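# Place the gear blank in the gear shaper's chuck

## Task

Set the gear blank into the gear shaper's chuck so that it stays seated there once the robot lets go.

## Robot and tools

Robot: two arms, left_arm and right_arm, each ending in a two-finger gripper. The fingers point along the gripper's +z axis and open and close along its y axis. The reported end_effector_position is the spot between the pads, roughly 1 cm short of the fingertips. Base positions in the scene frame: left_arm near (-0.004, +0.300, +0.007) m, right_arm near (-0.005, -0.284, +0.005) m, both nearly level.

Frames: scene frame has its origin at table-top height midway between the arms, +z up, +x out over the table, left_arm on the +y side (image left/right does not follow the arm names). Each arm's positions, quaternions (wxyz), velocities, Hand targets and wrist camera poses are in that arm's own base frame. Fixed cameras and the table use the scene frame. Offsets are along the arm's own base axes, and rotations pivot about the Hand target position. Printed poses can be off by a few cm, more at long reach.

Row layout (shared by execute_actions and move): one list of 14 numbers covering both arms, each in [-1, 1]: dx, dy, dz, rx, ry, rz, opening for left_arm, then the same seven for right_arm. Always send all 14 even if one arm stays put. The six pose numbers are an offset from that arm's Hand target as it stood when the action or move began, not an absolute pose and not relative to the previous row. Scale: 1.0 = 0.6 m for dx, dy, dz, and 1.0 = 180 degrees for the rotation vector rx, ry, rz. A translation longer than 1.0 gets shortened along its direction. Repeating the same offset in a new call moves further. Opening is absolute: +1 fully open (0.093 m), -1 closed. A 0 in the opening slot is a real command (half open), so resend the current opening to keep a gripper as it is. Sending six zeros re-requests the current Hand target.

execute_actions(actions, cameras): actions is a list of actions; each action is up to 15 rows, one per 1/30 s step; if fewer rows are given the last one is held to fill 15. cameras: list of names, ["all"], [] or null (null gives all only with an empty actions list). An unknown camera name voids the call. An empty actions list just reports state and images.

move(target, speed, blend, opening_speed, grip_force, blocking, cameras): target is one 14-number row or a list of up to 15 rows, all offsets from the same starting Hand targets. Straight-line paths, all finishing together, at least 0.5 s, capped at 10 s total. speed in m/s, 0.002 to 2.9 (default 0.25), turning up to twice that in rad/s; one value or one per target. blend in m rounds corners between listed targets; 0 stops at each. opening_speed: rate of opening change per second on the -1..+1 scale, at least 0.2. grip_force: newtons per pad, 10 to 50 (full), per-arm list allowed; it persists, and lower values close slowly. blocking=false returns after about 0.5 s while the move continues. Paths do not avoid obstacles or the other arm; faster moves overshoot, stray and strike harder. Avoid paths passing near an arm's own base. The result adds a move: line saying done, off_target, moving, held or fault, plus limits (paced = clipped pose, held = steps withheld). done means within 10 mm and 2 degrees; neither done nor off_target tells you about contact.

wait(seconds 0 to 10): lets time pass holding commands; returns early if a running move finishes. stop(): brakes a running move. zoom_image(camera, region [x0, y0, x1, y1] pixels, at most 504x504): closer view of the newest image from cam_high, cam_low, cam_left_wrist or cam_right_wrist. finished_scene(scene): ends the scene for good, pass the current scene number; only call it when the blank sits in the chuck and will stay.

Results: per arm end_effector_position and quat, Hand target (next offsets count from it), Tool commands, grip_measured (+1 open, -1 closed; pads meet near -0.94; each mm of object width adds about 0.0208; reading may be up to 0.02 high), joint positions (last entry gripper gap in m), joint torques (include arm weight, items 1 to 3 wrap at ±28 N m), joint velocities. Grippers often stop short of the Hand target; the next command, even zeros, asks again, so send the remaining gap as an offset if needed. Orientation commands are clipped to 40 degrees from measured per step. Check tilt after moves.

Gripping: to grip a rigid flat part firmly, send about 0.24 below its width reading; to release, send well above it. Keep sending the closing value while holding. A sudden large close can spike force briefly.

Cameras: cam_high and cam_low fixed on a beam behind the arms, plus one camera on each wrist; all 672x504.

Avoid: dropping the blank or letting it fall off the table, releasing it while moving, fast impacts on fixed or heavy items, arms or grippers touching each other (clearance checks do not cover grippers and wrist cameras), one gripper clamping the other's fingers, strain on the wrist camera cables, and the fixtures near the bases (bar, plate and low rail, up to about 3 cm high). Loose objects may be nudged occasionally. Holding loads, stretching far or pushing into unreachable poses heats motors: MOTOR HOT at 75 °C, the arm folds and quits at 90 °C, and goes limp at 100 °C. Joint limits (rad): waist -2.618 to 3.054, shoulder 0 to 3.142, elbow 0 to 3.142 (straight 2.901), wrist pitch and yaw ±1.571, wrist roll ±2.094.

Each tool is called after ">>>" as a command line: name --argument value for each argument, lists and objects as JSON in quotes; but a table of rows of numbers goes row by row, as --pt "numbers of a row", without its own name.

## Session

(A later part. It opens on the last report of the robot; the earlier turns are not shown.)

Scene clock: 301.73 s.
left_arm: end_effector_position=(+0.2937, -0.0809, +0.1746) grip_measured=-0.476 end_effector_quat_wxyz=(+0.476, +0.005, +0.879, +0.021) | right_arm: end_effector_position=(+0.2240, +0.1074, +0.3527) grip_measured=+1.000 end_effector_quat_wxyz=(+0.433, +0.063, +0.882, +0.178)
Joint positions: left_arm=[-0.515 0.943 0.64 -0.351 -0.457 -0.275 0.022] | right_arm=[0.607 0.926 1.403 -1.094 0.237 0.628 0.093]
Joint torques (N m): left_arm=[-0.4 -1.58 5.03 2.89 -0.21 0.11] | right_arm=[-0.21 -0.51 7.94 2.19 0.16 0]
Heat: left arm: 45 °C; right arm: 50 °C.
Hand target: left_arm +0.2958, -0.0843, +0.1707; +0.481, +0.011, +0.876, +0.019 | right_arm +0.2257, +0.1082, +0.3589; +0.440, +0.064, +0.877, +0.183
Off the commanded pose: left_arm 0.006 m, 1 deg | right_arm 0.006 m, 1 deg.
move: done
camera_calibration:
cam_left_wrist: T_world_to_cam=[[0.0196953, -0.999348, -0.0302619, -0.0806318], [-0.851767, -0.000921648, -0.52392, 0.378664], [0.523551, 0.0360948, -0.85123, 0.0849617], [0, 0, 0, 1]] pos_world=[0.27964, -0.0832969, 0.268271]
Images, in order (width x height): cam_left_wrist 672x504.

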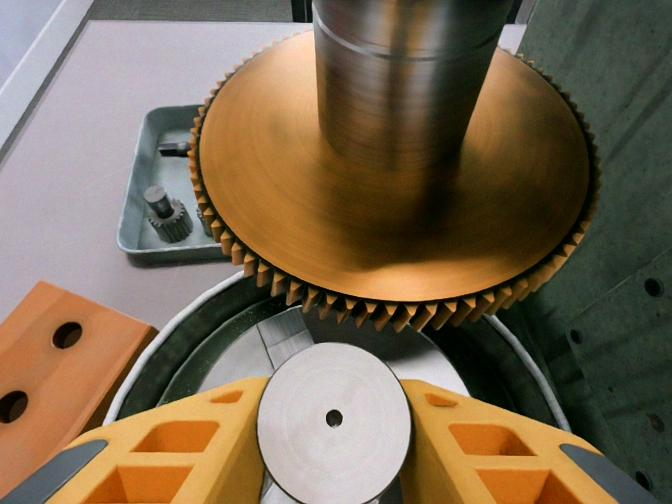

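>>> move --pt "0 0 0.0067 0 0 0 -0.6 0 0 0 0 0 0 1" --pt "-0.0005 -0.0012 0.0067 0 0.008 0 -0.6 0 0 0 0 0 0 1" --pt "-0.0005 -0.0012 -0.0033 0 0.008 0 -0.6 0 0 0 0 0 0 1" --speed 0.03

Scene clock: 313.70 s.
left_arm: end_effector_position=(+0.2935, -0.0808, +0.1743) grip_measured=-0.476 end_effector_quat_wxyz=(+0.476, +0.005, +0.879, +0.022) | right_arm: end_effector_position=(+0.2240, +0.1074, +0.3527) grip_measured=+1.000 end_effector_quat_wxyz=(+0.433, +0.063, +0.882, +0.178)
Joint positions: left_arm=[-0.515 0.943 0.64 -0.352 -0.457 -0.275 0.022] | right_arm=[0.607 0.926 1.403 -1.094 0.237 0.628 0.093]
Joint torques (N m): left_arm=[-0.28 -0.34 6.49 2.58 -0.12 0.02] | right_arm=[-0.23 -0.5 7.91 2.19 0.15 0]
Heat: left arm: 46 °C; right arm: 50 °C.
Hand target: left_arm +0.2955, -0.0851, +0.1687; +0.470, +0.011, +0.882, +0.018 | right_arm +0.2257, +0.1082, +0.3589; +0.440, +0.064, +0.877, +0.183
Off the commanded pose: left_arm 0.007 m, 1 deg | right_arm 0.006 m, 1 deg.
move: done

>>> move --pt "-0.001 -0.0005 0.0333 0 0.003 0 -0.6 0 0 0 0 0 0 1" --speed 0.05 --cameras '["cam_left_wrist"]'

Scene clock: 316.73 s.
left_arm: end_effector_position=(+0.2935, -0.0823, +0.1752) grip_measured=-0.476 end_effector_quat_wxyz=(+0.460, +0.012, +0.887, +0.026) | right_arm: end_effector_position=(+0.2240, +0.1074, +0.3527) grip_measured=+1.000 end_effector_quat_wxyz=(+0.433, +0.063, +0.882, +0.178)
Joint positions: left_arm=[-0.515 0.967 0.68 -0.405 -0.448 -0.275 0.022] | right_arm=[0.607 0.926 1.403 -1.094 0.237 0.628 0.093]
Joint torques (N m): left_arm=[-0.24 -2.65 10.3 2.03 -0.18 0] | right_arm=[-0.23 -0.51 7.92 2.19 0.15 0]
Heat: left arm: 46 °C; right arm: 50 °C.
Hand target: left_arm +0.2949, -0.0854, +0.1886; +0.466, +0.011, +0.885, +0.018 | right_arm +0.2257, +0.1082, +0.3589; +0.440, +0.064, +0.877, +0.183
Off the commanded pose: left_arm 0.014 m, 1 deg | right_arm 0.006 m, 1 deg.
move: off_target (left_arm)
camera_calibration:
cam_left_wrist: T_world_to_cam=[[0.0115077, -0.998926, -0.0448851, -0.0769847], [-0.870015, 0.0121239, -0.492876, 0.37979], [0.492891, 0.0447225, -0.868941, 0.0984099], [0, 0, 0, 1]] pos_world=[0.282804, -0.0859077, 0.269246]
Images, in order (width x height): cam_left_wrist 672x504.

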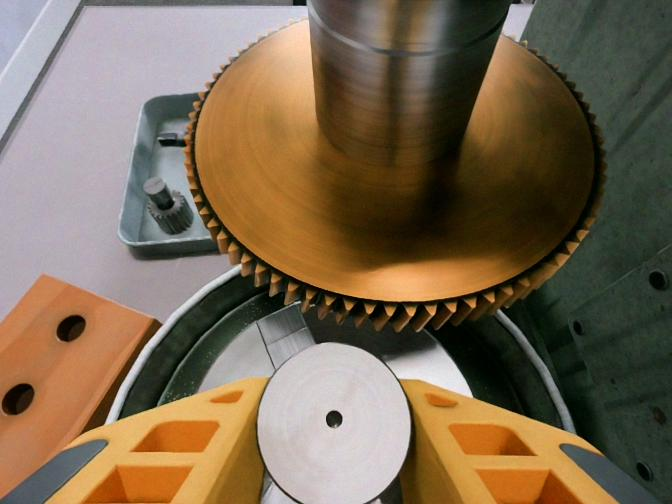

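>>> move --target '[0,0,-0.0277,-0.004,0,0,-0.6,0,0,0,0,0,0,1]' --speed 0.03 --cameras '["cam_left_wrist"]'

Scene clock: 325.23 s.
left_arm: end_effector_position=(+0.2940, -0.0827, +0.1746) grip_measured=-0.476 end_effector_quat_wxyz=(+0.462, +0.011, +0.886, +0.025) | right_arm: end_effector_position=(+0.2240, +0.1074, +0.3527) grip_measured=+1.000 end_effector_quat_wxyz=(+0.433, +0.063, +0.882, +0.178)
Joint positions: left_arm=[-0.515 0.967 0.675 -0.396 -0.448 -0.275 0.022] | right_arm=[0.607 0.926 1.403 -1.094 0.237 0.628 0.093]
Joint torques (N m): left_arm=[0.23 -2.59 5.16 2.71 -0.08 -0.07] | right_arm=[-0.21 -0.5 7.92 2.19 0.16 0]
Heat: left arm: 46 °C; right arm: 50 °C.
Hand target: left_arm +0.2949, -0.0853, +0.1720; +0.466, +0.008, +0.885, +0.013 | right_arm +0.2257, +0.1082, +0.3589; +0.440, +0.064, +0.877, +0.183
Off the commanded pose: left_arm 0.004 m, 1 deg | right_arm 0.006 m, 1 deg.
move: done
camera_calibration:
cam_left_wrist: T_world_to_cam=[[0.0114192, -0.999028, -0.042575, -0.0777089], [-0.868245, 0.0112138, -0.496008, 0.379885], [0.496003, 0.0426296, -0.867274, 0.0964173], [0, 0, 0, 1]] pos_world=[0.282898, -0.0860036, 0.268738]
Images, in order (width x height): cam_left_wrist 672x504.

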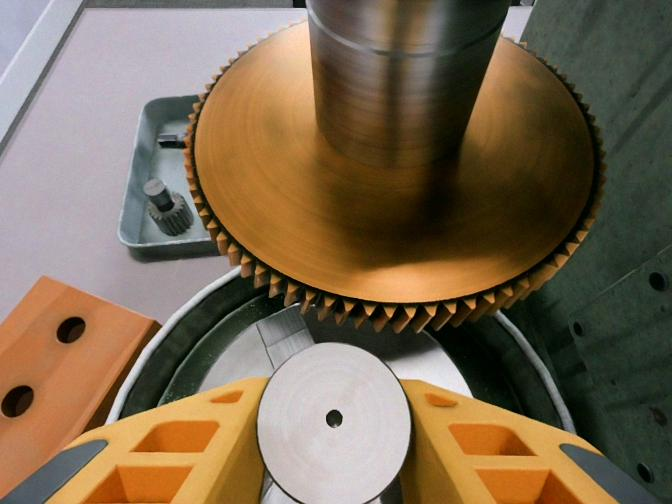

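>>> move --target '[-0.001,0,-0.012,0,0,0,-0.6,0,0,0,0,0,0,1]' --speed 0.03

Scene clock: 330.93 s.
left_arm: end_effector_position=(+0.2936, -0.0825, +0.1742) grip_measured=-0.476 end_effector_quat_wxyz=(+0.470, +0.009, +0.882, +0.020) | right_arm: end_effector_position=(+0.2240, +0.1074, +0.3527) grip_measured=+1.000 end_effector_quat_wxyz=(+0.433, +0.063, +0.882, +0.178)
Joint positions: left_arm=[-0.515 0.952 0.653 -0.368 -0.448 -0.275 0.022] | right_arm=[0.607 0.926 1.403 -1.094 0.237 0.628 0.093]
Joint torques (N m): left_arm=[0.06 -1.2 4.7 2.75 -0.06 -0.09] | right_arm=[-0.24 -0.51 7.9 2.19 0.15 0]
Heat: left arm: 46 °C; right arm: 50 °C.
Hand target: left_arm +0.2943, -0.0854, +0.1649; +0.466, +0.008, +0.885, +0.013 | right_arm +0.2257, +0.1082, +0.3589; +0.440, +0.064, +0.877, +0.183
Off the commanded pose: left_arm 0.010 m, 1 deg | right_arm 0.006 m, 1 deg.
move: done

>>> wait --seconds 0 --cameras '["cam_high","cam_left_wrist"]'

>>> zoom_image --camera "cam_high" --region '[405, 245, 445, 285]'

>>> zoom_image --camera "cam_left_wrist" --region '[200, 300, 472, 504]'

Scene clock: 348.00 s.
left_arm: end_effector_position=(+0.2936, -0.0824, +0.1740) grip_measured=-0.476 end_effector_quat_wxyz=(+0.470, +0.009, +0.882, +0.020) | right_arm: end_effector_position=(+0.2240, +0.1074, +0.3527) grip_measured=+1.000 end_effector_quat_wxyz=(+0.433, +0.063, +0.882, +0.178)
Joint positions: left_arm=[-0.515 0.952 0.653 -0.368 -0.448 -0.275 0.022] | right_arm=[0.607 0.926 1.403 -1.094 0.237 0.628 0.093]
Joint torques (N m): left_arm=[0.08 -1.17 4.67 2.72 -0.08 -0.08] | right_arm=[-0.24 -0.51 7.91 2.19 0.16 0]
Heat: left arm: 46 °C; right arm: 50 °C.
Hand target: left_arm +0.2943, -0.0854, +0.1647; +0.466, +0.008, +0.885, +0.013 | right_arm +0.2257, +0.1082, +0.3589; +0.440, +0.064, +0.877, +0.183
Tool commands: left_gripper/opening=-0.6 right_gripper/opening=+1.0
Off the commanded pose: left_arm 0.010 m, 1 deg | right_arm 0.006 m, 1 deg.
camera_calibration:
cam_left_wrist: T_world_to_cam=[[0.0122734, -0.999409, -0.0320961, -0.0795859], [-0.859362, 0.00586801, -0.511334, 0.378851], [0.51122, 0.0338579, -0.858782, 0.0893511], [0, 0, 0, 1]] pos_world=[0.280869, -0.0847873, 0.267898]
Images, in order (width x height): cam_high 672x504, cam_left_wrist 672x504.

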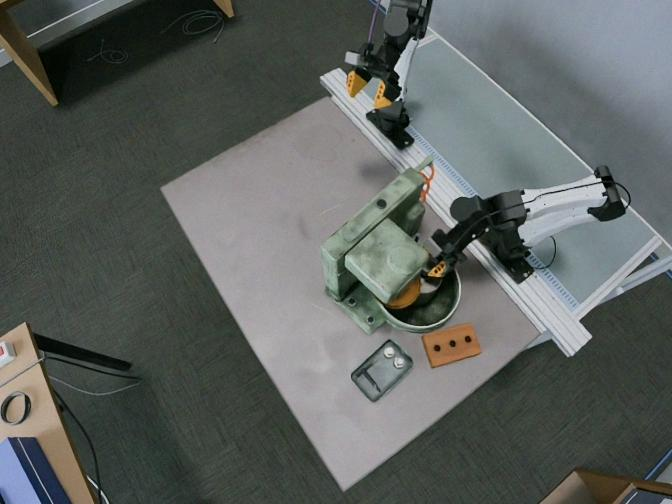

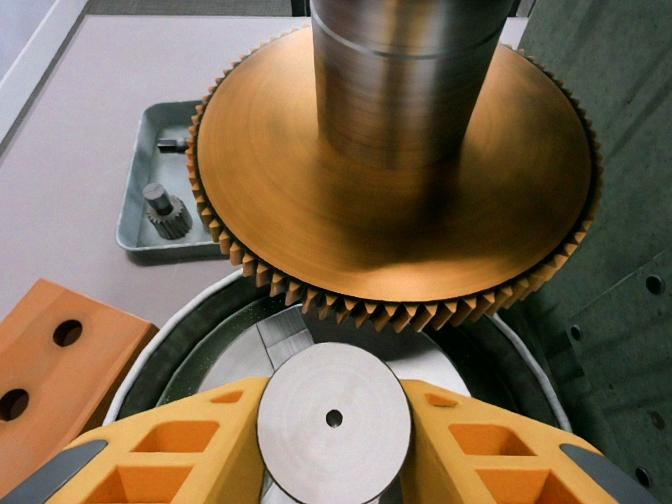

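Scaled by 12.600 from the camera's 672x504 image, which has a finer 960x720 frame.

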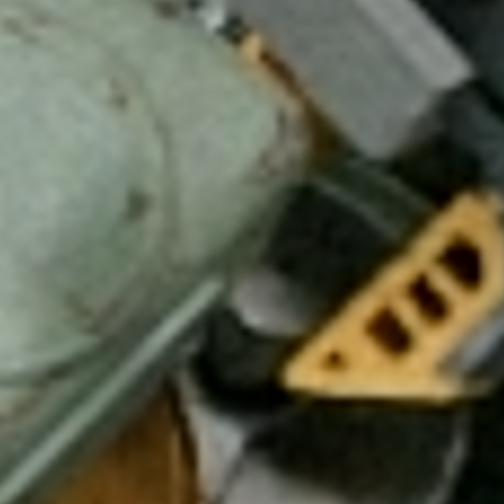

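Scaled by 1.853 from the camera's 672x504 image, which has a finer 960x720 frame.

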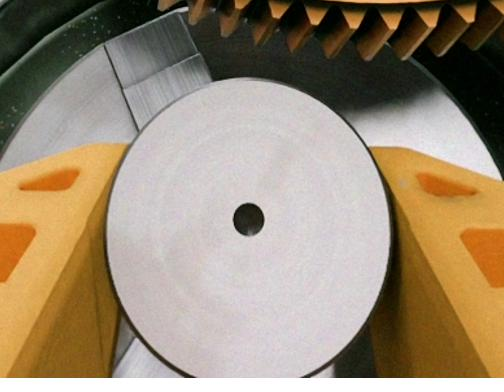

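>>> move --target '[0,0.0133,0.005,0,0,0,-0.6,0,0,0,0,0,0,1]' --speed 0.03 --cameras '["cam_left_wrist"]'

>>> zoom_image --camera "cam_left_wrist" --region '[200, 300, 472, 504]'

Scene clock: 365.40 s.
left_arm: end_effector_position=(+0.2941, -0.0798, +0.1709) grip_measured=-0.476 end_effector_quat_wxyz=(+0.465, +0.006, +0.885, +0.009) | right_arm: end_effector_position=(+0.2240, +0.1074, +0.3527) grip_measured=+1.000 end_effector_quat_wxyz=(+0.433, +0.063, +0.882, +0.178)
Joint positions: left_arm=[-0.484 0.945 0.643 -0.362 -0.404 -0.272 0.022] | right_arm=[0.607 0.926 1.403 -1.094 0.237 0.628 0.093]
Joint torques (N m): left_arm=[0.92 -2.47 5.52 2.57 -0.17 0.13] | right_arm=[-0.21 -0.54 7.9 2.19 0.15 0]
Heat: left arm: 46 °C; right arm: 51 °C.
Hand target: left_arm +0.2943, -0.0774, +0.1679; +0.466, +0.008, +0.885, +0.013 | right_arm +0.2257, +0.1082, +0.3589; +0.440, +0.064, +0.877, +0.183
Off the commanded pose: left_arm 0.004 m, 1 deg | right_arm 0.006 m, 1 deg.
move: done
camera_calibration:
cam_left_wrist: T_world_to_cam=[[0.00709874, -0.999929, -0.00952209, -0.0795182], [-0.864613, -0.0013535, -0.502437, 0.377193], [0.502389, 0.0117996, -0.864561, 0.0881792], [0, 0, 0, 1]] pos_world=[0.28239, -0.0800425, 0.264995]
Images, in order (width x height): cam_left_wrist 672x504.

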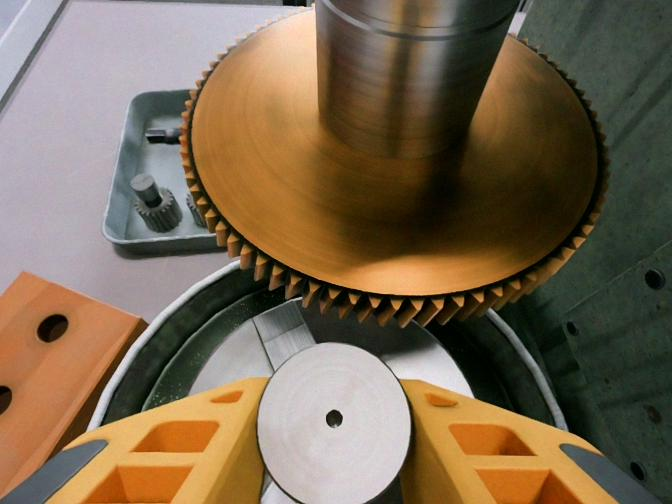

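Scaled by 1.853 from the camera's 672x504 image, which has a finer 960x720 frame.

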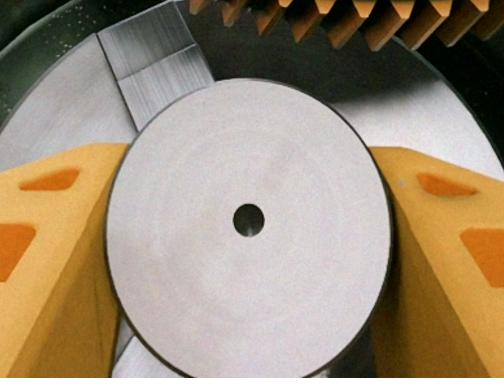

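>>> move --target '[0,-0.0067,-0.0083,0.0072,0,0,-0.6,0,0,0,0,0,0,1]' --speed 0.03

Scene clock: 372.97 s.
left_arm: end_effector_position=(+0.2938, -0.0812, +0.1702) grip_measured=-0.476 end_effector_quat_wxyz=(+0.469, +0.008, +0.883, +0.012) | right_arm: end_effector_position=(+0.2240, +0.1074, +0.3527) grip_measured=+1.000 end_effector_quat_wxyz=(+0.433, +0.063, +0.882, +0.178)
Joint positions: left_arm=[-0.496 0.945 0.636 -0.351 -0.418 -0.272 0.022] | right_arm=[0.607 0.926 1.403 -1.094 0.237 0.628 0.093]
Joint torques (N m): left_arm=[-0.8 -0.91 5.39 2.64 -0.38 0.12] | right_arm=[-0.23 -0.5 7.9 2.19 0.15 0]
Heat: left arm: 46 °C; right arm: 51 °C.
Hand target: left_arm +0.2943, -0.0814, +0.1629; +0.466, +0.013, +0.884, +0.023 | right_arm +0.2257, +0.1082, +0.3589; +0.440, +0.064, +0.877, +0.183
Off the commanded pose: left_arm 0.007 m, 1 deg | right_arm 0.006 m, 1 deg.
move: done

>>> move --pt "0.004 -0.006 -0.004 0.006 0.003 0 -0.6 0 0 0 0 0 0 1" --pt "-0.004 -0.006 -0.006 0.006 0.003 0 -0.6 0 0 0 0 0 0 1" --pt "-0.004 0.006 -0.008 0.006 0.003 0 -0.6 0 0 0 0 0 0 1" --pt "0.004 0.006 -0.01 0.006 0.003 0 -0.6 0 0 0 0 0 0 1" --pt "0.002 -0.003 -0.01 0.006 0.003 0 -0.6 0 0 0 0 0 0 1" --speed 0.03 --blend 0.003 --cameras '["cam_left_wrist"]'

>>> zoom_image --camera "cam_left_wrist" --region '[200, 300, 472, 504]'

Scene clock: 379.73 s.
left_arm: end_effector_position=(+0.2943, -0.0812, +0.1695) grip_measured=-0.476 end_effector_quat_wxyz=(+0.472, +0.006, +0.881, +0.021) | right_arm: end_effector_position=(+0.2240, +0.1074, +0.3527) grip_measured=+1.000 end_effector_quat_wxyz=(+0.433, +0.063, +0.882, +0.178)
Joint positions: left_arm=[-0.511 0.952 0.631 -0.34 -0.45 -0.276 0.022] | right_arm=[0.607 0.926 1.403 -1.094 0.237 0.628 0.093]
Joint torques (N m): left_arm=[-0.54 0.49 5.3 2.63 -0.27 0.16] | right_arm=[-0.23 -0.5 7.92 2.19 0.15 0]
Heat: left arm: 47 °C; right arm: 51 °C.
Hand target: left_arm +0.2956, -0.0832, +0.1569; +0.462, +0.018, +0.886, +0.031 | right_arm +0.2257, +0.1082, +0.3589; +0.440, +0.064, +0.877, +0.183
Off the commanded pose: left_arm 0.013 m, 2 deg | right_arm 0.006 m, 1 deg.
move: off_target (left_arm); blend cut to 0.0025 m at target 1, 0.0025 m at target 2, 0.0025 m at target 3, 0.0025 m at target 4
camera_calibration:
cam_left_wrist: T_world_to_cam=[[0.0182817, -0.999374, -0.0303035, -0.0806039], [-0.856635, -0.0000264994, -0.515923, 0.376681], [0.515599, 0.035391, -0.856099, 0.0833919], [0, 0, 0, 1]] pos_world=[0.281155, -0.0834947, 0.263288]
Images, in order (width x height): cam_left_wrist 672x504.

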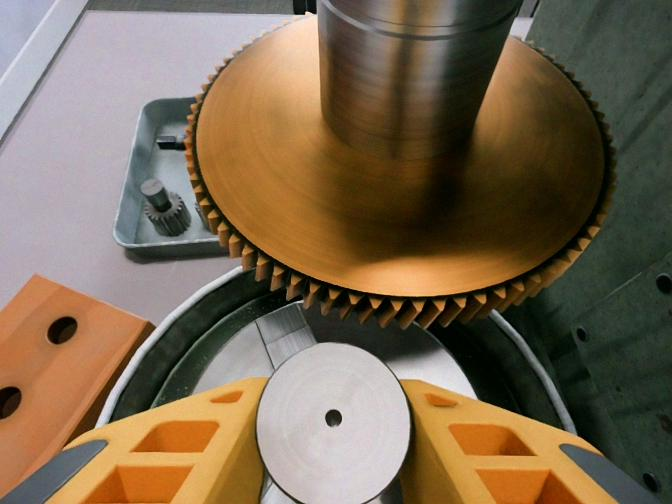

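Scaled by 1.853 from the camera's 672x504 image, which has a finer 960x720 frame.

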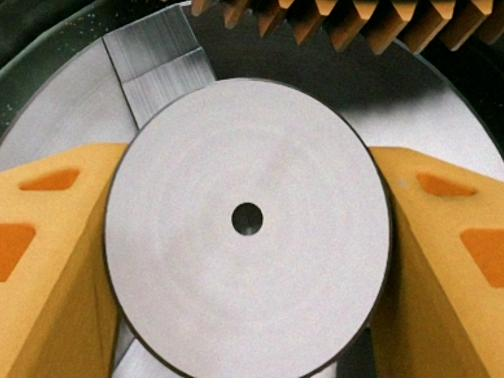

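>>> move --pt "0 0 0.01 0 0 0 -0.6 0 0 0 0 0 0 1" --pt "0 0 0.01 0 0 0 -0.27 0 0 0 0 0 0 1" --speed 0.03 --opening_speed 0.5 --cameras '["cam_left_wrist"]'

>>> zoom_image --camera "cam_left_wrist" --region '[200, 300, 472, 504]'

Scene clock: 407.37 s.
left_arm: end_effector_position=(+0.2956, -0.0812, +0.1643) grip_measured=-0.272 end_effector_quat_wxyz=(+0.466, +0.009, +0.885, +0.028) | right_arm: end_effector_position=(+0.2240, +0.1074, +0.3527) grip_measured=+1.000 end_effector_quat_wxyz=(+0.433, +0.063, +0.882, +0.178)
Joint positions: left_arm=[-0.512 0.973 0.631 -0.338 -0.455 -0.273 0.032] | right_arm=[0.607 0.926 1.403 -1.094 0.237 0.628 0.093]
Joint torques (N m): left_arm=[-0.46 -1.69 7.27 2.3 -0.23 0.13] | right_arm=[-0.21 -0.51 7.92 2.19 0.16 0]
Heat: left arm: 47 °C; right arm: 51 °C.
Hand target: left_arm +0.2955, -0.0832, +0.1629; +0.462, +0.018, +0.886, +0.031 | right_arm +0.2257, +0.1082, +0.3589; +0.440, +0.064, +0.877, +0.183
Off the commanded pose: left_arm 0.002 m, 1 deg | right_arm 0.006 m, 1 deg.
move: done
camera_calibration:
cam_left_wrist: T_world_to_cam=[[0.0191897, -0.998813, -0.0447797, -0.0787035], [-0.8643, 0.00594295, -0.502941, 0.375733], [0.50261, 0.0483544, -0.86316, 0.084317], [0, 0, 0, 1]] pos_world=[0.283878, -0.0849201, 0.258226]
Images, in order (width x height): cam_left_wrist 672x504.

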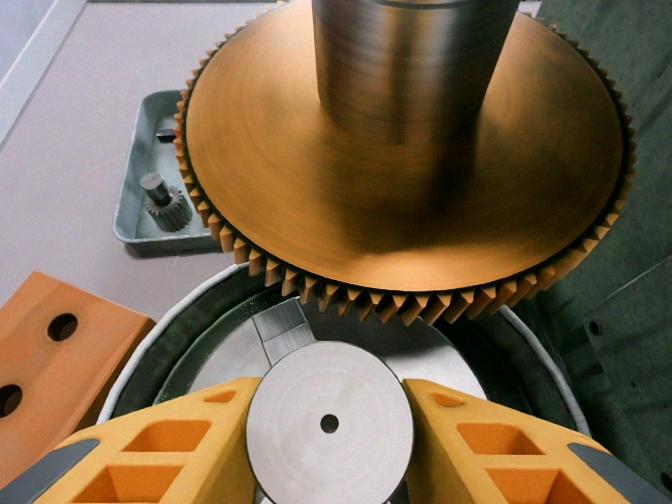

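Scaled by 1.853 from the camera's 672x504 image, which has a finer 960x720 frame.

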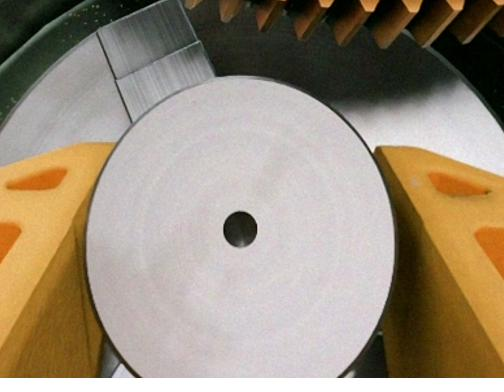

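>>> move --target '[0,0,0,0,0,0,-0.05,0,0,0,0,0,0,1]' --opening_speed 0.3 --cameras '["cam_left_wrist","cam_high"]'

>>> zoom_image --camera "cam_left_wrist" --region '[200, 300, 472, 504]'

>>> zoom_image --camera "cam_high" --region '[405, 245, 445, 285]'

Scene clock: 418.37 s.
left_arm: end_effector_position=(+0.2956, -0.0812, +0.1643) grip_measured=-0.052 end_effector_quat_wxyz=(+0.466, +0.009, +0.885, +0.028) | right_arm: end_effector_position=(+0.2240, +0.1074, +0.3527) grip_measured=+1.000 end_effector_quat_wxyz=(+0.433, +0.063, +0.882, +0.178)
Joint positions: left_arm=[-0.512 0.973 0.631 -0.338 -0.455 -0.272 0.043] | right_arm=[0.607 0.926 1.403 -1.094 0.237 0.628 0.093]
Joint torques (N m): left_arm=[-0.51 -1.65 7.19 2.3 -0.23 0.14] | right_arm=[-0.23 -0.51 7.91 2.19 0.15 0]
Heat: left arm: 47 °C; right arm: 51 °C.
Hand target: left_arm +0.2955, -0.0832, +0.1629; +0.462, +0.018, +0.886, +0.031 | right_arm +0.2257, +0.1082, +0.3589; +0.440, +0.064, +0.877, +0.183
Off the commanded pose: left_arm 0.002 m, 1 deg | right_arm 0.006 m, 1 deg.
move: done
camera_calibration:
cam_left_wrist: T_world_to_cam=[[0.018729, -0.998794, -0.0453896, -0.0784138], [-0.864313, 0.0066472, -0.50291, 0.37579], [0.502605, 0.0486499, -0.863146, 0.08434], [0, 0, 0, 1]] pos_world=[0.283879, -0.0849203, 0.258227]
Images, in order (width x height): cam_high 672x504, cam_left_wrist 672x504.

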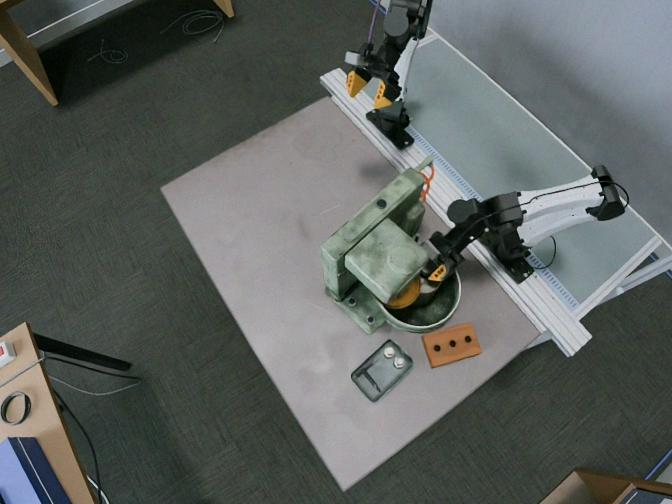

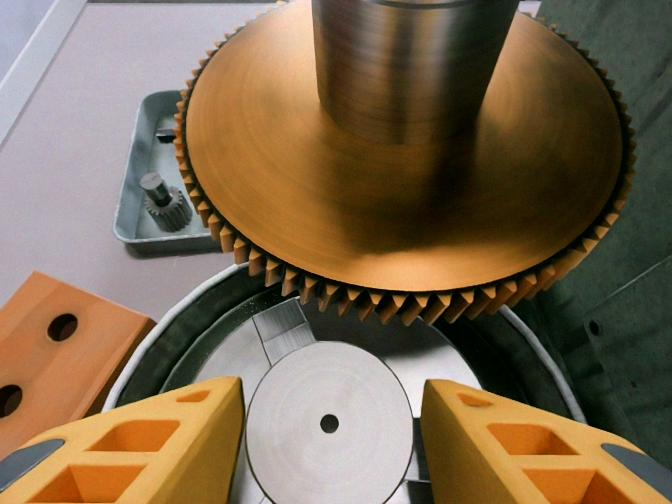

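Scaled by 1.853 from the camera's 672x504 image, which has a finer 960x720 frame.

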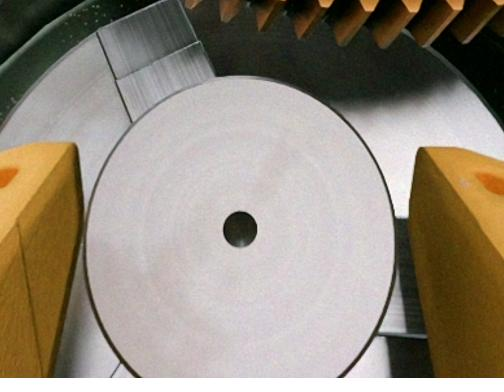

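Scaled by 12.600 from the camera's 672x504 image, which has a finer 960x720 frame.

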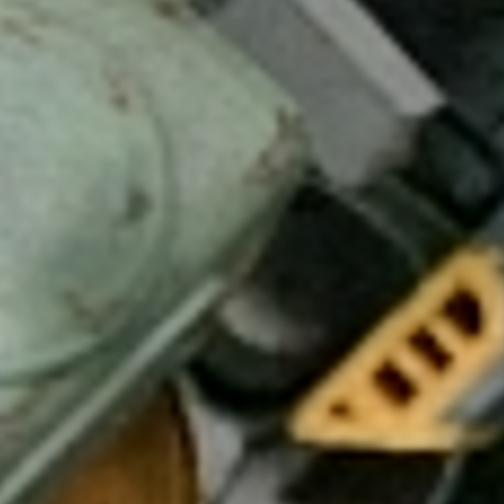

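>>> move --pt "-0.01 0.0035 0.018 0 0 0 -0.05 0 0 0 0 0 0 1" --pt "-0.13 0.0035 0.1 0 0 0 0.3 0 0 0 0 0 0 1" --speed '[0.05,0.12]' --blend 0.005 --cameras '["cam_left_wrist","cam_high"]'

>>> zoom_image --camera "cam_left_wrist" --region '[200, 200, 472, 404]'

>>> zoom_image --camera "cam_high" --region '[400, 240, 450, 290]'

Scene clock: 429.73 s.
left_arm: end_effector_position=(+0.2171, -0.0795, +0.2148) grip_measured=+0.298 end_effector_quat_wxyz=(+0.457, +0.022, +0.889, +0.036) | right_arm: end_effector_position=(+0.2240, +0.1074, +0.3527) grip_measured=+1.000 end_effector_quat_wxyz=(+0.433, +0.063, +0.882, +0.178)
Joint positions: left_arm=[-0.825 0.753 0.809 -0.895 -0.677 -0.506 0.059] | right_arm=[0.607 0.926 1.403 -1.094 0.237 0.628 0.093]
Joint torques (N m): left_arm=[-0.79 0.27 8.53 1.93 -0.43 -0.07] | right_arm=[-0.2 -0.5 7.91 2.19 0.16 0]
Heat: left arm: 47 °C; right arm: 51 °C.
Hand target: left_arm +0.2175, -0.0811, +0.2228; +0.461, +0.018, +0.886, +0.031 | right_arm +0.2257, +0.1082, +0.3589; +0.440, +0.064, +0.877, +0.183
Off the commanded pose: left_arm 0.008 m, 1 deg | right_arm 0.006 m, 1 deg.
move: done
camera_calibration:
cam_left_wrist: T_world_to_cam=[[0.00182743, -0.997386, -0.072228, -0.0633828], [-0.873813, 0.0335289, -0.485105, 0.333785], [0.486259, 0.0640003, -0.871468, 0.173892], [0, 0, 0, 1]] pos_world=[0.207225, -0.0855377, 0.308884]
Images, in order (width x height): cam_high 672x504, cam_left_wrist 672x504.

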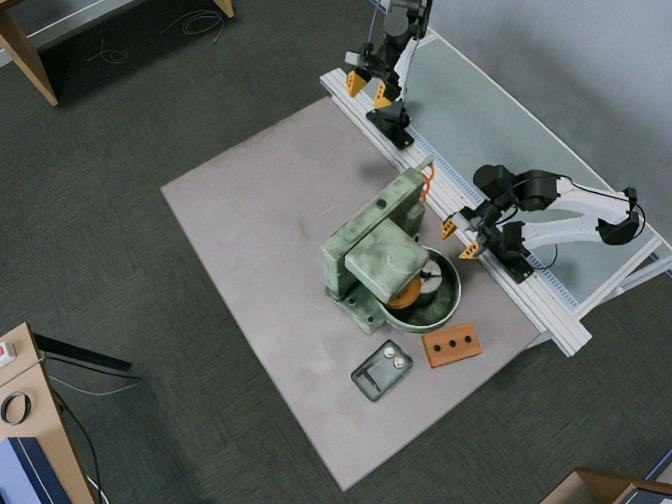

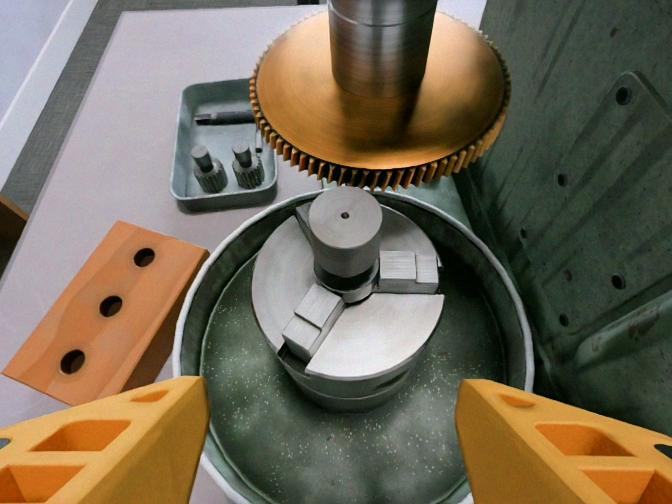

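Scaled by 1.853 from the camera's 672x504 image, which has a finer 960x720 frame.

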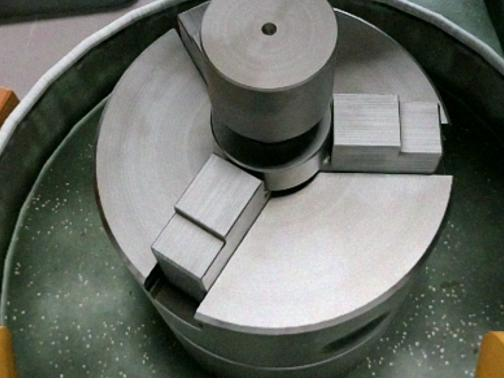

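Scaled by 10.080 from the camera's 672x504 image, which has a finer 960x720 frame.

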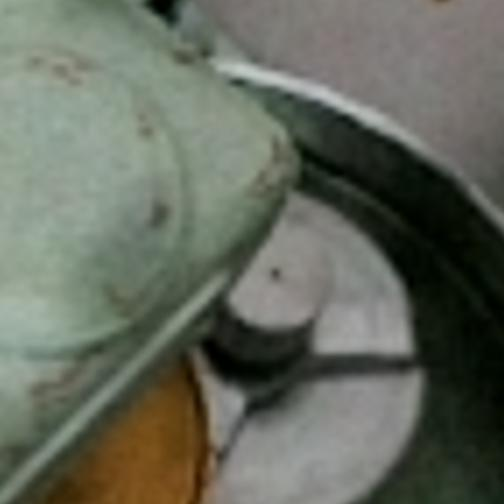

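>>> zoom_image --camera "cam_left_wrist" --region '[290, 175, 450, 325]'

Scaled by 3.150 from the camera's 672x504 image, which has a finer 960x720 frame.

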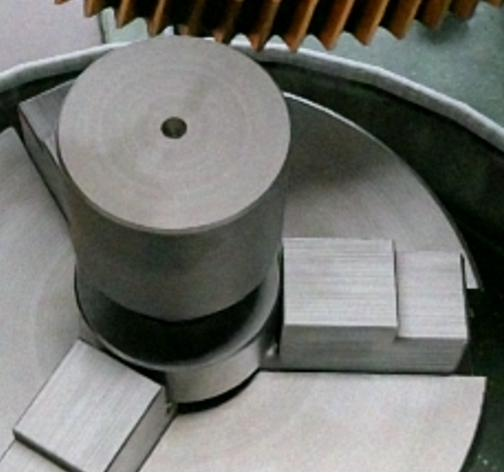

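>>> move --pt "0.054 0 -0.018 -0.0075 0 0 0.3 0 0 0 0 0 0 1" --pt "0.1325 0 -0.0717 -0.0075 0 0 0.3 0 0 0 0 0 0 1" --speed '[0.12,0.06]' --blend 0.01 --cameras '["cam_left_wrist"]'

Scene clock: 455.07 s.
left_arm: end_effector_position=(+0.2968, -0.0811, +0.1871) grip_measured=+0.298 end_effector_quat_wxyz=(+0.468, +0.006, +0.883, +0.019) | right_arm: end_effector_position=(+0.2240, +0.1074, +0.3527) grip_measured=+1.000 end_effector_quat_wxyz=(+0.433, +0.063, +0.882, +0.178)
Joint positions: left_arm=[-0.499 0.961 0.71 -0.415 -0.434 -0.273 0.059] | right_arm=[0.607 0.926 1.403 -1.094 0.237 0.628 0.093]
Joint torques (N m): left_arm=[0.62 -1.63 5.56 2.5 -0.08 0.14] | right_arm=[-0.24 -0.5 7.91 2.19 0.16 0]
Heat: left arm: 46 °C; right arm: 52 °C.
Hand target: left_arm +0.2970, -0.0811, +0.1798; +0.462, +0.012, +0.887, +0.021 | right_arm +0.2257, +0.1082, +0.3589; +0.440, +0.064, +0.877, +0.183
Off the commanded pose: left_arm 0.007 m, 1 deg | right_arm 0.006 m, 1 deg.
move: done
camera_calibration:
cam_left_wrist: T_world_to_cam=[[0.0163656, -0.999516, -0.0264466, -0.0801667], [-0.861134, -0.000648451, -0.508377, 0.387818], [0.508114, 0.0310939, -0.860728, 0.0999867], [0, 0, 0, 1]] pos_world=[0.284471, -0.0829854, 0.281099]
Images, in order (width x height): cam_left_wrist 672x504.

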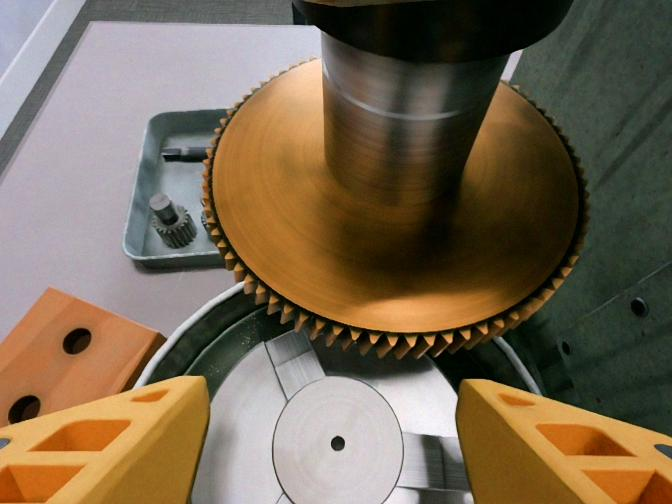

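>>> move --pt "-0.005 0 -0.025 0 0 0 0.3 0 0 0 0 0 0 1" --pt "-0.005 0 -0.025 0 0 0 -0.6 0 0 0 0 0 0 1" --speed 0.06 --grip_force '[20, 50]' --cameras '["cam_left_wrist"]'

Scene clock: 464.93 s.
left_arm: end_effector_position=(+0.2952, -0.0810, +0.1699) grip_measured=-0.372 end_effector_quat_wxyz=(+0.465, +0.008, +0.885, +0.018) | right_arm: end_effector_position=(+0.2240, +0.1074, +0.3527) grip_measured=+1.000 end_effector_quat_wxyz=(+0.433, +0.063, +0.882, +0.178)
Joint positions: left_arm=[-0.499 0.961 0.648 -0.36 -0.429 -0.273 0.027] | right_arm=[0.607 0.926 1.403 -1.094 0.237 0.628 0.093]
Joint torques (N m): left_arm=[-0.06 -2.24 5.59 2.46 -0.2 0.11] | right_arm=[-0.23 -0.51 7.91 2.19 0.15 0.01]
Heat: left arm: 46 °C; right arm: 52 °C.
Hand target: left_arm +0.2940, -0.0810, +0.1648; +0.461, +0.012, +0.887, +0.021 | right_arm +0.2257, +0.1082, +0.3589; +0.440, +0.064, +0.877, +0.183
Off the commanded pose: left_arm 0.005 m, 1 deg | right_arm 0.006 m, 1 deg.
grip_force (N): 20, 50
move: done
camera_calibration:
cam_left_wrist: T_world_to_cam=[[0.0121296, -0.999545, -0.0276125, -0.0790949], [-0.865322, 0.00334507, -0.501206, 0.377948], [0.50107, 0.0299731, -0.864887, 0.088646], [0, 0, 0, 1]] pos_world=[0.283588, -0.0829802, 0.263914]
Images, in order (width x height): cam_left_wrist 672x504.

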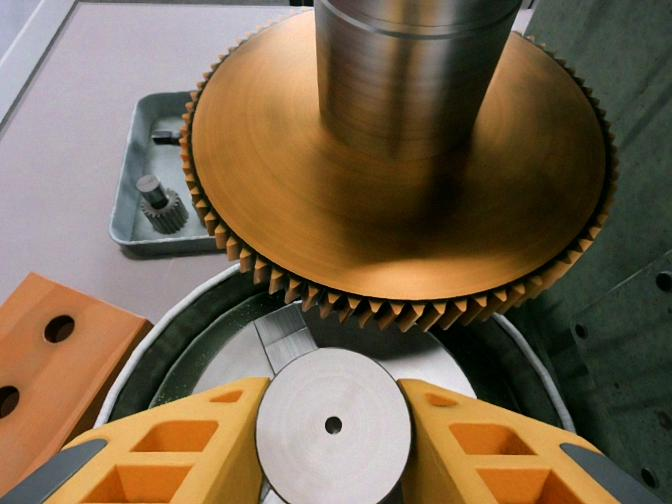

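>>> move --pt "0.005 0 -0.006 0 0 0 -0.6 0 0 0 0 0 0 1" --pt "-0.002 0.008 -0.01 0 0 0 -0.6 0 0 0 0 0 0 1" --pt "-0.01 0 -0.014 0 0 0 -0.6 0 0 0 0 0 0 1" --pt "-0.002 -0.008 -0.018 0 0 0 -0.6 0 0 0 0 0 0 1" --pt "0.003 0 -0.02 0 0 0 -0.6 0 0 0 0 0 0 1" --pt "-0.002 0 -0.02 0 0 0 -0.6 0 0 0 0 0 0 1" --speed 0.04 --blend 0.002 --cameras '["cam_left_wrist"]'

Scene clock: 473.10 s.
left_arm: end_effector_position=(+0.2956, -0.0810, +0.1680) grip_measured=-0.380 end_effector_quat_wxyz=(+0.478, +0.003, +0.878, +0.018) | right_arm: end_effector_position=(+0.2240, +0.1074, +0.3527) grip_measured=+1.000 end_effector_quat_wxyz=(+0.433, +0.063, +0.882, +0.178)
Joint positions: left_arm=[-0.507 0.949 0.613 -0.31 -0.447 -0.274 0.027] | right_arm=[0.607 0.926 1.403 -1.094 0.237 0.628 0.093]
Joint torques (N m): left_arm=[0.4 -1.13 4.55 2.45 -0.06 0.08] | right_arm=[-0.21 -0.51 7.91 2.19 0.16 0]
Heat: left arm: 47 °C; right arm: 52 °C.
Hand target: left_arm +0.2928, -0.0811, +0.1529; +0.462, +0.012, +0.887, +0.021 | right_arm +0.2257, +0.1082, +0.3589; +0.440, +0.064, +0.877, +0.183
Off the commanded pose: left_arm 0.015 m, 2 deg | right_arm 0.006 m, 1 deg.
grip_force (N): 20, 50
move: off_target (left_arm); blend cut to 0.0015 m at target 5
camera_calibration:
cam_left_wrist: T_world_to_cam=[[0.0195105, -0.999561, -0.0222827, -0.0822044], [-0.850188, -0.00485887, -0.526456, 0.376453], [0.526117, 0.0292159, -0.84991, 0.0768366], [0, 0, 0, 1]] pos_world=[0.281235, -0.082584, 0.261659]
Images, in order (width x height): cam_left_wrist 672x504.

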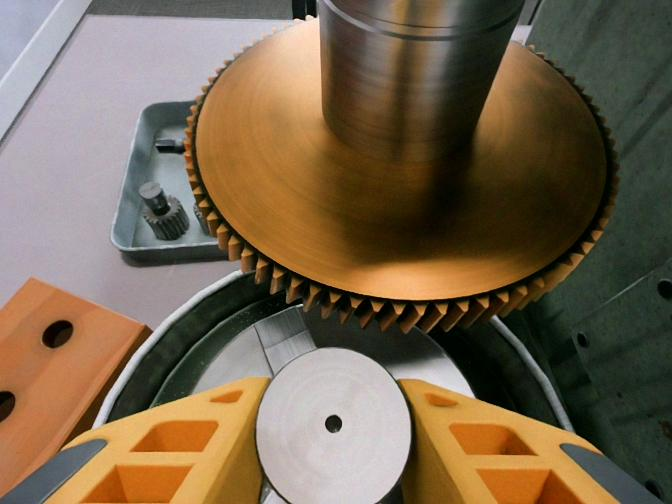

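>>> zoom_image --camera "cam_left_wrist" --region '[110, 110, 250, 270]'

Scaled by 3.150 from the camera's 672x504 image, which has a finer 960x720 frame.

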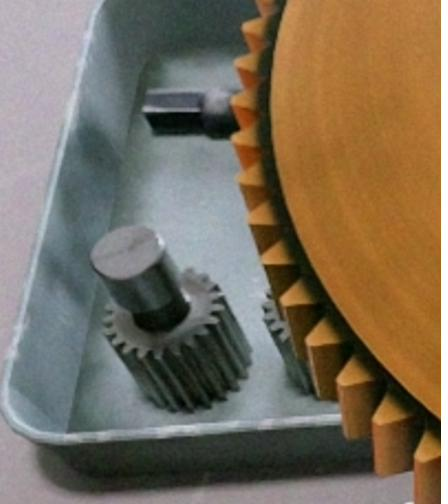

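>>> move --pt "0 0 0.02 0 0 0 -0.6 0 0 0 0 0 0 1" --pt "0 0 0.02 0 0 0 0.3 0 0 0 0 0 0 1" --pt "-0.1167 0 0.115 0 0 0 0.3 0 0 0 0 0 0 1" --pt "-0.1715 0.185 0.062 -0.0627 -0.0975 -0.2767 0.3 0 0 0 0 0 0 1" --speed '[0.05,0.05,0.1,0.2]' --blend '[0,0,0.01,0]' --opening_speed 1.0 --grip_force '[50, 50]' --cameras '["cam_left_wrist"]'

>>> zoom_image --camera "cam_left_wrist" --region '[220, 100, 450, 300]'

Scene clock: 561.87 s.
left_arm: end_effector_position=(+0.1915, +0.0276, +0.1867) grip_measured=+0.298 end_effector_quat_wxyz=(+0.532, +0.294, +0.774, -0.177) | right_arm: end_effector_position=(+0.2240, +0.1074, +0.3527) grip_measured=+1.000 end_effector_quat_wxyz=(+0.433, +0.063, +0.882, +0.178)
Joint positions: left_arm=[1.064 1.205 0.793 -1.572 1.154 2.059 0.059] | right_arm=[0.607 0.926 1.403 -1.094 0.237 0.628 0.093]
Joint torques (N m): left_arm=[0.23 -2.04 6.67 -0.63 0.4 0.17] | right_arm=[-0.25 -0.5 7.92 2.19 0.16 0]
Heat: left arm: 48 °C; right arm: 52 °C.
Hand target: left_arm +0.1899, +0.0299, +0.1901; +0.552, +0.335, +0.719, -0.257 | right_arm +0.2257, +0.1082, +0.3589; +0.440, +0.064, +0.877, +0.183
Off the commanded pose: left_arm 0.004 m, 12 deg | right_arm 0.006 m, 1 deg.
joint sent to its limit (left arm) — joint 4 (wrist pitch), lower limit. The joint targets are off in orientation, not in position.
move: off_target (left_arm)
camera_calibration:
cam_left_wrist: T_world_to_cam=[[-0.638412, -0.769281, -0.0252292, 0.148954], [-0.552855, 0.481117, -0.680351, 0.25666], [0.535519, -0.420396, -0.732452, 0.133005], [0, 0, 0, 1]] pos_world=[0.165763, 0.0470186, 0.275796]
Images, in order (width x height): cam_left_wrist 672x504.

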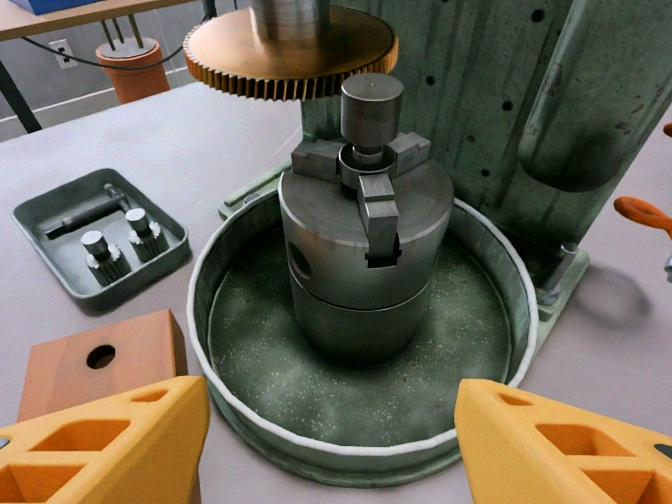

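Scaled by 2.191 from the camera's 672x504 image, which has a finer 960x720 frame.

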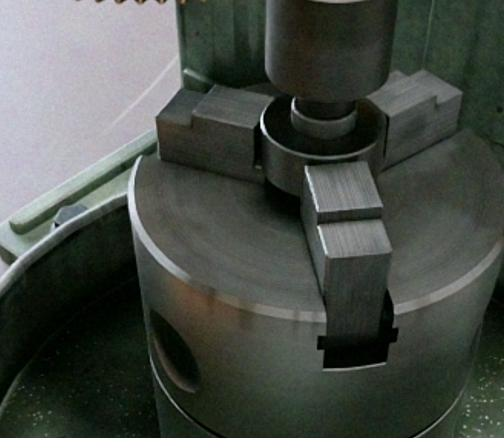

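>>> zoom_image --camera "cam_left_wrist" --region '[325, 65, 415, 195]'

Scaled by 3.877 from the camera's 672x504 image, which has a finer 960x720 frame.

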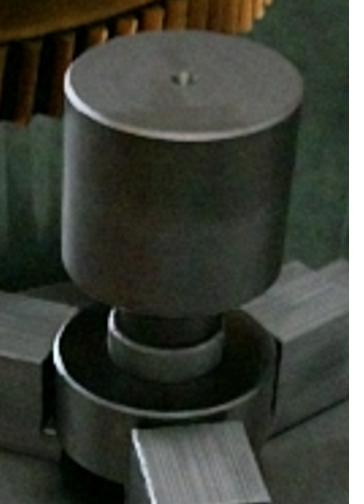

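>>> zoom_image --camera "cam_left_wrist" --region '[70, 195, 180, 295]'

>>> zoom_image --camera "cam_left_wrist" --region '[345, 125, 395, 185]'

Scaled by 4.582 from the camera's 672x504 image, which has a finer 960x720 frame.

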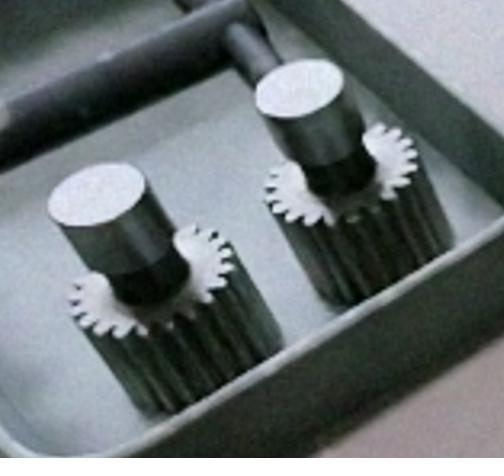

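Scaled by 8.400 from the camera's 672x504 image, which has a finer 960x720 frame.

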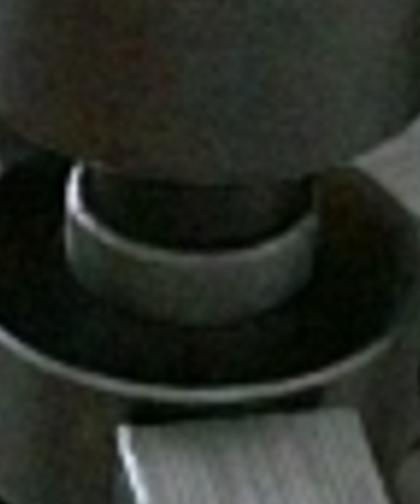

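>>> move --pt "0.05 -0.183 0.0917 0.0627 0.0975 0.2767 -1 0 0 0 0 0 0 1" --pt "0.1727 -0.1865 0.0415 0.0627 0.0975 0.2767 -1 0 0 0 0 0 0 1" --speed '[0.2,0.12]' --blend '[0.01,0]' --cameras '["cam_left_wrist"]'

Scene clock: 602.30 s.
left_arm: end_effector_position=(+0.2927, -0.0816, +0.2216) grip_measured=-0.976 end_effector_quat_wxyz=(+0.468, +0.006, +0.884, +0.019) | right_arm: end_effector_position=(+0.2240, +0.1074, +0.3527) grip_measured=+1.000 end_effector_quat_wxyz=(+0.433, +0.063, +0.882, +0.178)
Joint positions: left_arm=[-0.513 0.958 0.848 -0.562 -0.445 -0.283 0] | right_arm=[0.607 0.926 1.403 -1.094 0.237 0.628 0.093]
Joint torques (N m): left_arm=[0.66 -1.58 5.56 2.49 -0.09 0.13] | right_arm=[-0.21 -0.5 7.94 2.2 0.15 0]
Heat: left arm: 43 °C; right arm: 53 °C.
Hand target: left_arm +0.2935, -0.0820, +0.2150; +0.462, +0.012, +0.887, +0.021 | right_arm +0.2257, +0.1082, +0.3589; +0.440, +0.064, +0.877, +0.183
Off the commanded pose: left_arm 0.007 m, 1 deg | right_arm 0.006 m, 1 deg.
move: done
camera_calibration:
cam_left_wrist: T_world_to_cam=[[0.0166541, -0.999491, -0.0272051, -0.0796324], [-0.861658, -0.000544188, -0.507488, 0.401739], [0.507215, 0.0318932, -0.861229, 0.132125], [0, 0, 0, 1]] pos_world=[0.280472, -0.0835872, 0.315502]
Images, in order (width x height): cam_left_wrist 672x504.

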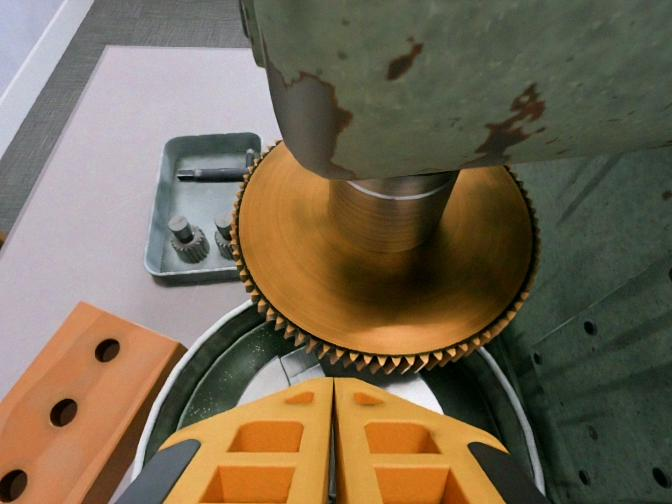

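>>> move --target '[-0.0033,0.0025,-0.0667,0,0,0,-1,0,0,0,0,0,0,1]' --speed 0.04 --cameras '["cam_left_wrist"]'

Scene clock: 608.33 s.
left_arm: end_effector_position=(+0.2935, -0.0816, +0.1798) grip_measured=-0.976 end_effector_quat_wxyz=(+0.465, +0.007, +0.885, +0.020) | right_arm: end_effector_position=(+0.2240, +0.1074, +0.3527) grip_measured=+1.000 end_effector_quat_wxyz=(+0.433, +0.063, +0.882, +0.178)
Joint positions: left_arm=[-0.511 0.955 0.685 -0.407 -0.443 -0.281 0] | right_arm=[0.607 0.926 1.403 -1.094 0.237 0.628 0.093]
Joint torques (N m): left_arm=[0.68 -2.99 5.37 2.41 -0.09 0.12] | right_arm=[-0.2 -0.51 7.9 2.19 0.16 0]
Heat: left arm: 44 °C; right arm: 53 °C.
Hand target: left_arm +0.2916, -0.0805, +0.1749; +0.462, +0.012, +0.887, +0.021 | right_arm +0.2257, +0.1082, +0.3589; +0.440, +0.064, +0.877, +0.183
Off the commanded pose: left_arm 0.005 m, 1 deg | right_arm 0.006 m, 1 deg.
move: done
camera_calibration:
cam_left_wrist: T_world_to_cam=[[0.0159576, -0.999411, -0.0303773, -0.0800206], [-0.864582, 0.00146854, -0.50249, 0.381336], [0.502239, 0.0342822, -0.864049, 0.0979434], [0, 0, 0, 1]] pos_world=[0.281782, -0.0838912, 0.273814]
Images, in order (width x height): cam_left_wrist 672x504.

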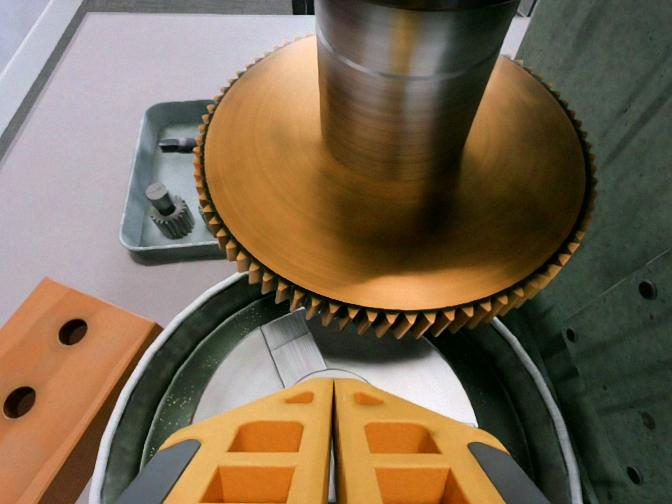

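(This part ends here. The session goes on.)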